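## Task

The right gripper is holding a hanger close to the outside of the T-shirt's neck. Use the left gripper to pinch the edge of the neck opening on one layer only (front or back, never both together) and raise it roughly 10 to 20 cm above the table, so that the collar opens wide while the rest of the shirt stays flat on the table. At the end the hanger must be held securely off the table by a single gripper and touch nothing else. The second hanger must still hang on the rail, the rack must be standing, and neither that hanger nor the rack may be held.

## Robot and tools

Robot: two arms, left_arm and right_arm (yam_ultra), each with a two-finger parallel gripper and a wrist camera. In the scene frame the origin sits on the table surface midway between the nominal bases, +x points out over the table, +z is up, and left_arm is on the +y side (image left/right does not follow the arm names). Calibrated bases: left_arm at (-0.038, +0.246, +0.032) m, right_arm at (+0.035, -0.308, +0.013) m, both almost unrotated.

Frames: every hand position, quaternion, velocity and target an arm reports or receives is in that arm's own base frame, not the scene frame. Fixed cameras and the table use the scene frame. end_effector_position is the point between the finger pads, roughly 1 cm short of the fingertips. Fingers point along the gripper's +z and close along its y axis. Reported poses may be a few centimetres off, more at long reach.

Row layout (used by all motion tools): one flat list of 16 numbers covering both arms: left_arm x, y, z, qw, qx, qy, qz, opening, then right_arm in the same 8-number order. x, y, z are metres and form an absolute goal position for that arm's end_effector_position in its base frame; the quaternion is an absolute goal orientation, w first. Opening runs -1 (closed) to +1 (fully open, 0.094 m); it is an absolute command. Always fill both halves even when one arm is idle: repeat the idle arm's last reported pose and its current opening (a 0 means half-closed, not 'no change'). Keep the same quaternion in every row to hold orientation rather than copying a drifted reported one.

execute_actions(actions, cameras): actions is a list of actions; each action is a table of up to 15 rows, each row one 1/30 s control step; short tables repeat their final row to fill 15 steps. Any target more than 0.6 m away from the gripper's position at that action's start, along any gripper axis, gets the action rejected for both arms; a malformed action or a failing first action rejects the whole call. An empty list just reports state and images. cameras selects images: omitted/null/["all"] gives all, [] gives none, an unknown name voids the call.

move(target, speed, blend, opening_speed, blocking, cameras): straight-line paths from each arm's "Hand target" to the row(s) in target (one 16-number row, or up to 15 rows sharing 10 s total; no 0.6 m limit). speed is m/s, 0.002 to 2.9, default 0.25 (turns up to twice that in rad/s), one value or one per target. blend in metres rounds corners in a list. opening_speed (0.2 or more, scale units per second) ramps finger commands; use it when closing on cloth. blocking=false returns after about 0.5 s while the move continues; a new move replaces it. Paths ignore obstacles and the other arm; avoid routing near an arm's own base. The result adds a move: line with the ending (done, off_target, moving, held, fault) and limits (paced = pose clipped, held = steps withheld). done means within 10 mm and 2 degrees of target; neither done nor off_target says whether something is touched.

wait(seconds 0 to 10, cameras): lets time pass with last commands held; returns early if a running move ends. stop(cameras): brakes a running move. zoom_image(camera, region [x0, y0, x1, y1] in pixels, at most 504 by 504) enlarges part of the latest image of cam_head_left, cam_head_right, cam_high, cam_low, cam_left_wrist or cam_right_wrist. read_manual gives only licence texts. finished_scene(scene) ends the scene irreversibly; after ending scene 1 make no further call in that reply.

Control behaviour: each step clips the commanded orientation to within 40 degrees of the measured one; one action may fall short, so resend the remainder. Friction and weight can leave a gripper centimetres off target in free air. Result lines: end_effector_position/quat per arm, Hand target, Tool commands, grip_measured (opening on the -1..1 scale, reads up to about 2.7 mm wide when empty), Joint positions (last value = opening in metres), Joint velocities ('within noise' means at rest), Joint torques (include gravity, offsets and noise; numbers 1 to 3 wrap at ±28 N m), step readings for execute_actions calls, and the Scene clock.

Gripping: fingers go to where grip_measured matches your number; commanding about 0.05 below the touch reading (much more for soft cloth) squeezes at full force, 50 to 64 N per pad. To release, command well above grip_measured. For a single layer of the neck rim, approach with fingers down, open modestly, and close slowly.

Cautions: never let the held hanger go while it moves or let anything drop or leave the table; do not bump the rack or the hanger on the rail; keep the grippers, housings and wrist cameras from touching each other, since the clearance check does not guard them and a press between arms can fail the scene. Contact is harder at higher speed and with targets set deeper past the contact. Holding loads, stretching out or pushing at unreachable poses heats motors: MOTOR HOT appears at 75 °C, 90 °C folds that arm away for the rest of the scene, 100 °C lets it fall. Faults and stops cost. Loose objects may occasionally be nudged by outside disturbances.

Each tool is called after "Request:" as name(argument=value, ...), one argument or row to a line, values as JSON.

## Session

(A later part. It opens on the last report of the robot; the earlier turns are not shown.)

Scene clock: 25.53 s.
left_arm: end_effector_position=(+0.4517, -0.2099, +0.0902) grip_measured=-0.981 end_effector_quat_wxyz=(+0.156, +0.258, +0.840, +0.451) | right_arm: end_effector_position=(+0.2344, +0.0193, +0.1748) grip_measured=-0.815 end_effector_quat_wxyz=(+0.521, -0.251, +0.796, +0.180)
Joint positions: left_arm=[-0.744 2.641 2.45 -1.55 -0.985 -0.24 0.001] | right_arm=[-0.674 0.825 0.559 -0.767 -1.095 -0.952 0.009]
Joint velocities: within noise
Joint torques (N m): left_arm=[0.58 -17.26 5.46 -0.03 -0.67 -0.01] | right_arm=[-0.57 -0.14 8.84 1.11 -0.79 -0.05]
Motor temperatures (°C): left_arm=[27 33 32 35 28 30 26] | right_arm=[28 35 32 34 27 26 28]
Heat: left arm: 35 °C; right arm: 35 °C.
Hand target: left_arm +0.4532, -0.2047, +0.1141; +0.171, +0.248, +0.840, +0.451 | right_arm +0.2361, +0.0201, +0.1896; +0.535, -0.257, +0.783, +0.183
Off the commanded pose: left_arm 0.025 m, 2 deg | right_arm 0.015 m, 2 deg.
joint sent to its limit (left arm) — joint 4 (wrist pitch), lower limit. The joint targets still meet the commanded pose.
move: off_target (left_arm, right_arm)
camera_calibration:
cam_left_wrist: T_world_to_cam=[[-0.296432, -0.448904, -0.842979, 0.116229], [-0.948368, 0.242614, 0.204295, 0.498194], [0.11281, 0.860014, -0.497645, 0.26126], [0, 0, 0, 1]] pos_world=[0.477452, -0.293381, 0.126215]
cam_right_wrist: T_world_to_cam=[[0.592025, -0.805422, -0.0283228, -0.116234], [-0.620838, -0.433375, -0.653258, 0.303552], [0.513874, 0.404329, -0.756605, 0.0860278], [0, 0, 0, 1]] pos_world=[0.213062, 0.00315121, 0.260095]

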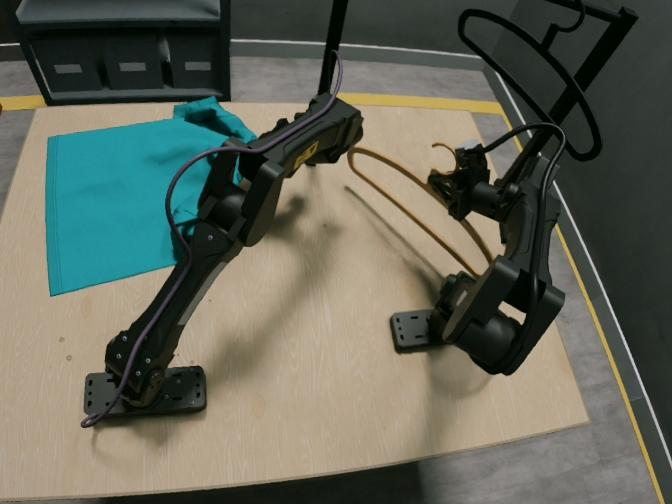

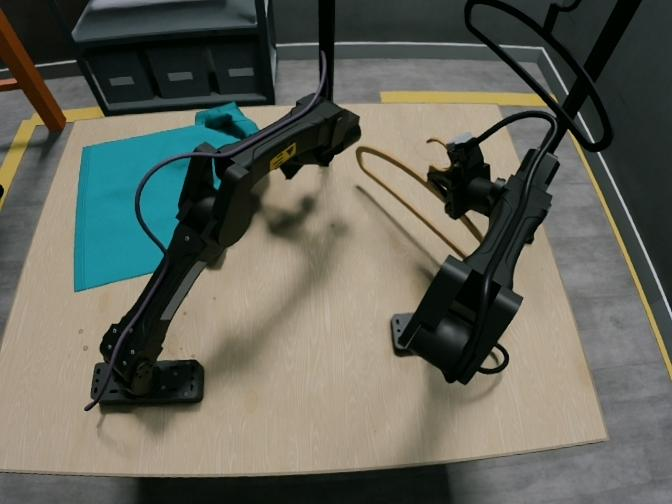

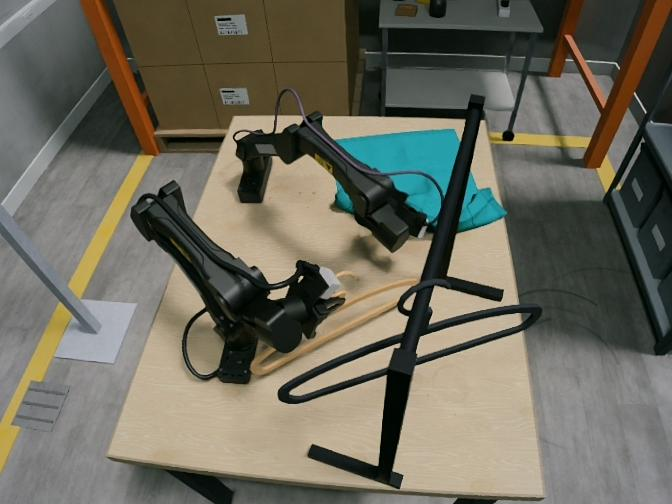

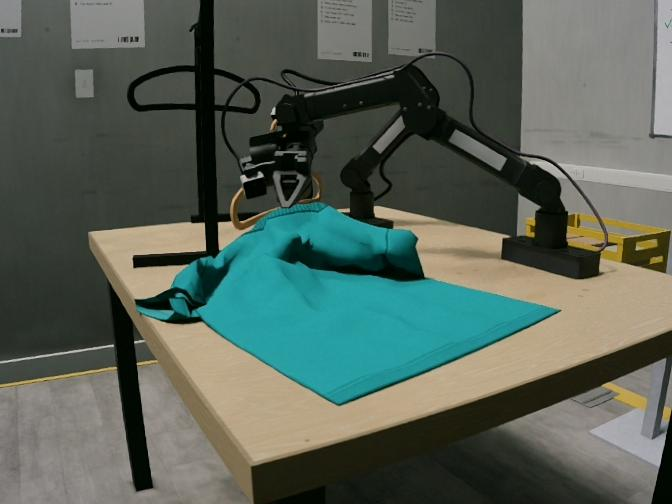

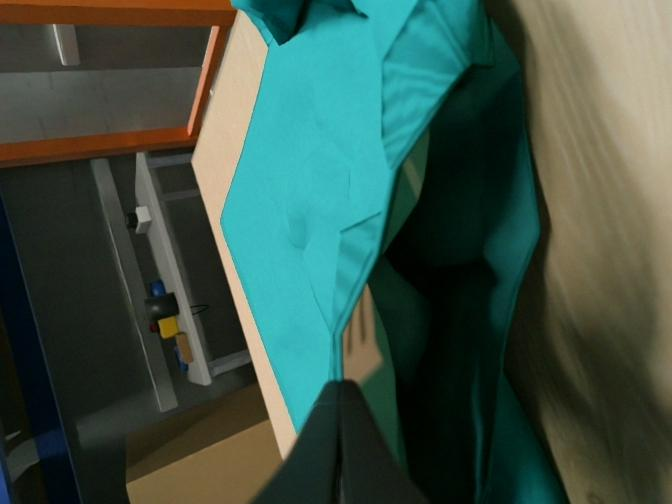

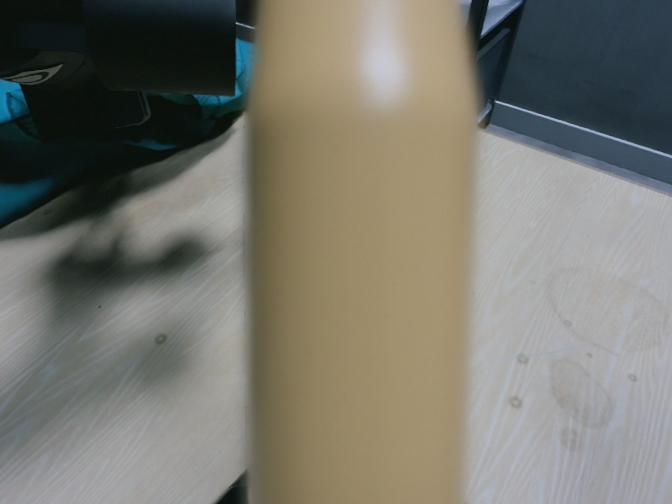

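Request:
move(
  target=[
    [0.453,-0.2,0.13,0.171,0.248,0.84,0.451,-1,0.241,-0.035,0.19,0.5354,-0.2576,0.7833,0.1835,-1],
  ],
  speed=0.12,
)

Scene clock: 27.23 s.
left_arm: end_effector_position=(+0.4524, -0.2062, +0.1008) grip_measured=-0.981 end_effector_quat_wxyz=(+0.156, +0.262, +0.839, +0.450) | right_arm: end_effector_position=(+0.2369, -0.0330, +0.1766) grip_measured=-0.815 end_effector_quat_wxyz=(+0.517, -0.260, +0.795, +0.179)
Joint positions: left_arm=[-0.737 2.613 2.44 -1.55 -0.985 -0.214 0.001] | right_arm=[-0.907 1.177 0.765 -1.124 -1.158 -1.517 0.009]
Joint velocities: within noise
Joint torques (N m): left_arm=[0.59 -17.98 5.41 -0.02 -0.7 0.02] | right_arm=[-0.44 -1.85 7.94 0.32 -0.94 -0.03]
Motor temperatures (°C): left_arm=[27 34 32 35 28 30 26] | right_arm=[28 35 32 34 27 26 28]
Heat: left arm: 35 °C; right arm: 35 °C.
Hand target: left_arm +0.4536, -0.2001, +0.1289; +0.174, +0.250, +0.840, +0.450 | right_arm +0.2409, -0.0352, +0.1897; +0.535, -0.257, +0.784, +0.182
Off the commanded pose: left_arm 0.030 m, 2 deg | right_arm 0.014 m, 3 deg.
joint sent to its limit (left arm) — joint 4 (wrist pitch), lower limit. The joint targets still meet the commanded pose.
move: off_target (left_arm, right_arm)
camera_calibration:
cam_left_wrist: T_world_to_cam=[[-0.303688, -0.445808, -0.842038, 0.130902], [-0.945558, 0.249569, 0.208891, 0.49556], [0.117022, 0.859634, -0.497329, 0.261223], [0, 0, 0, 1]] pos_world=[0.477765, -0.289875, 0.13662]
cam_right_wrist: T_world_to_cam=[[0.603504, -0.797146, -0.0184634, -0.163891], [-0.615176, -0.450756, -0.646822, 0.280573], [0.507289, 0.401718, -0.762418, 0.109784], [0, 0, 0, 1]] pos_world=[0.215818, -0.0482773, 0.262157]

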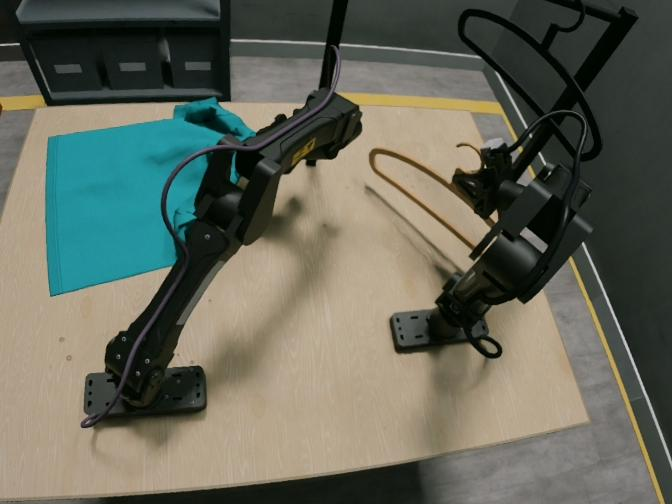

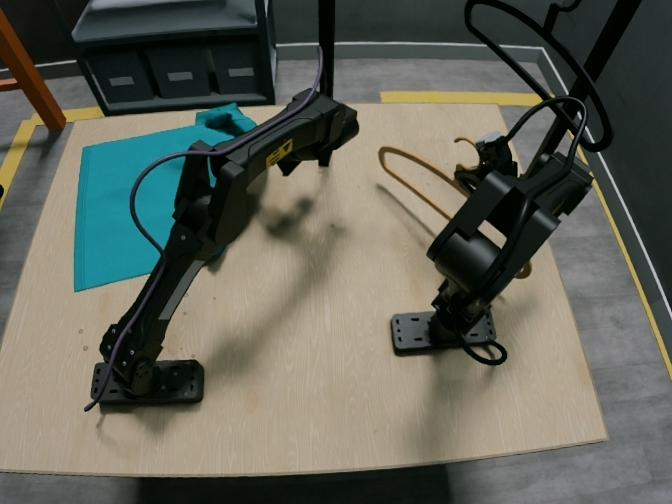

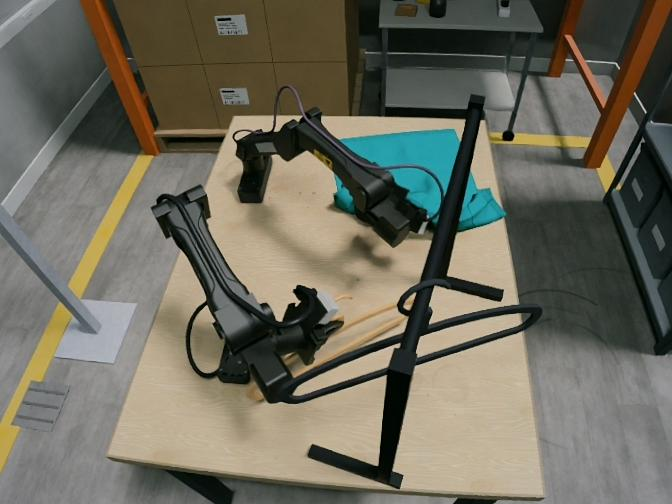

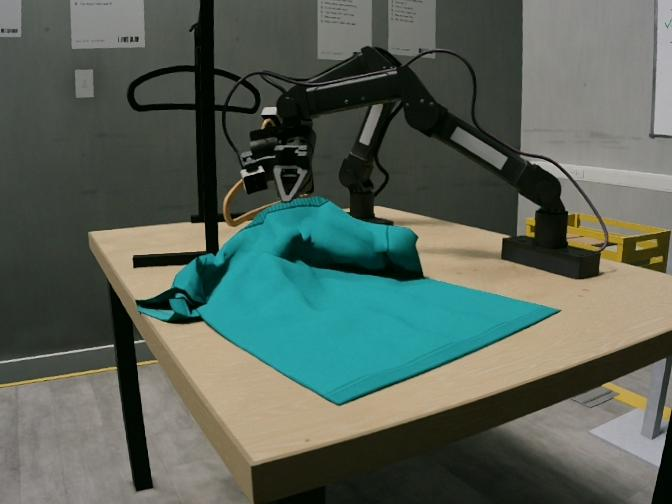

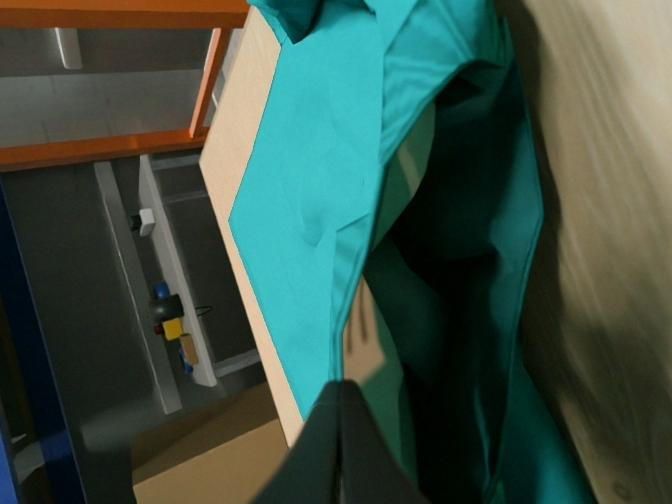

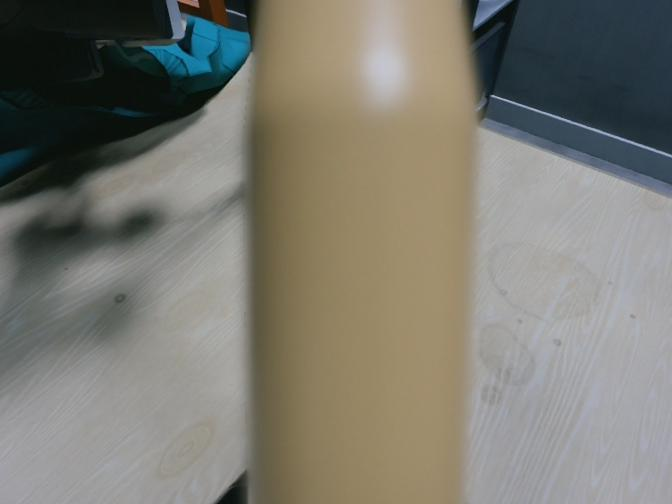

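Request:
finished_scene(
  scene=1,
)

The scene is finished: the task was done.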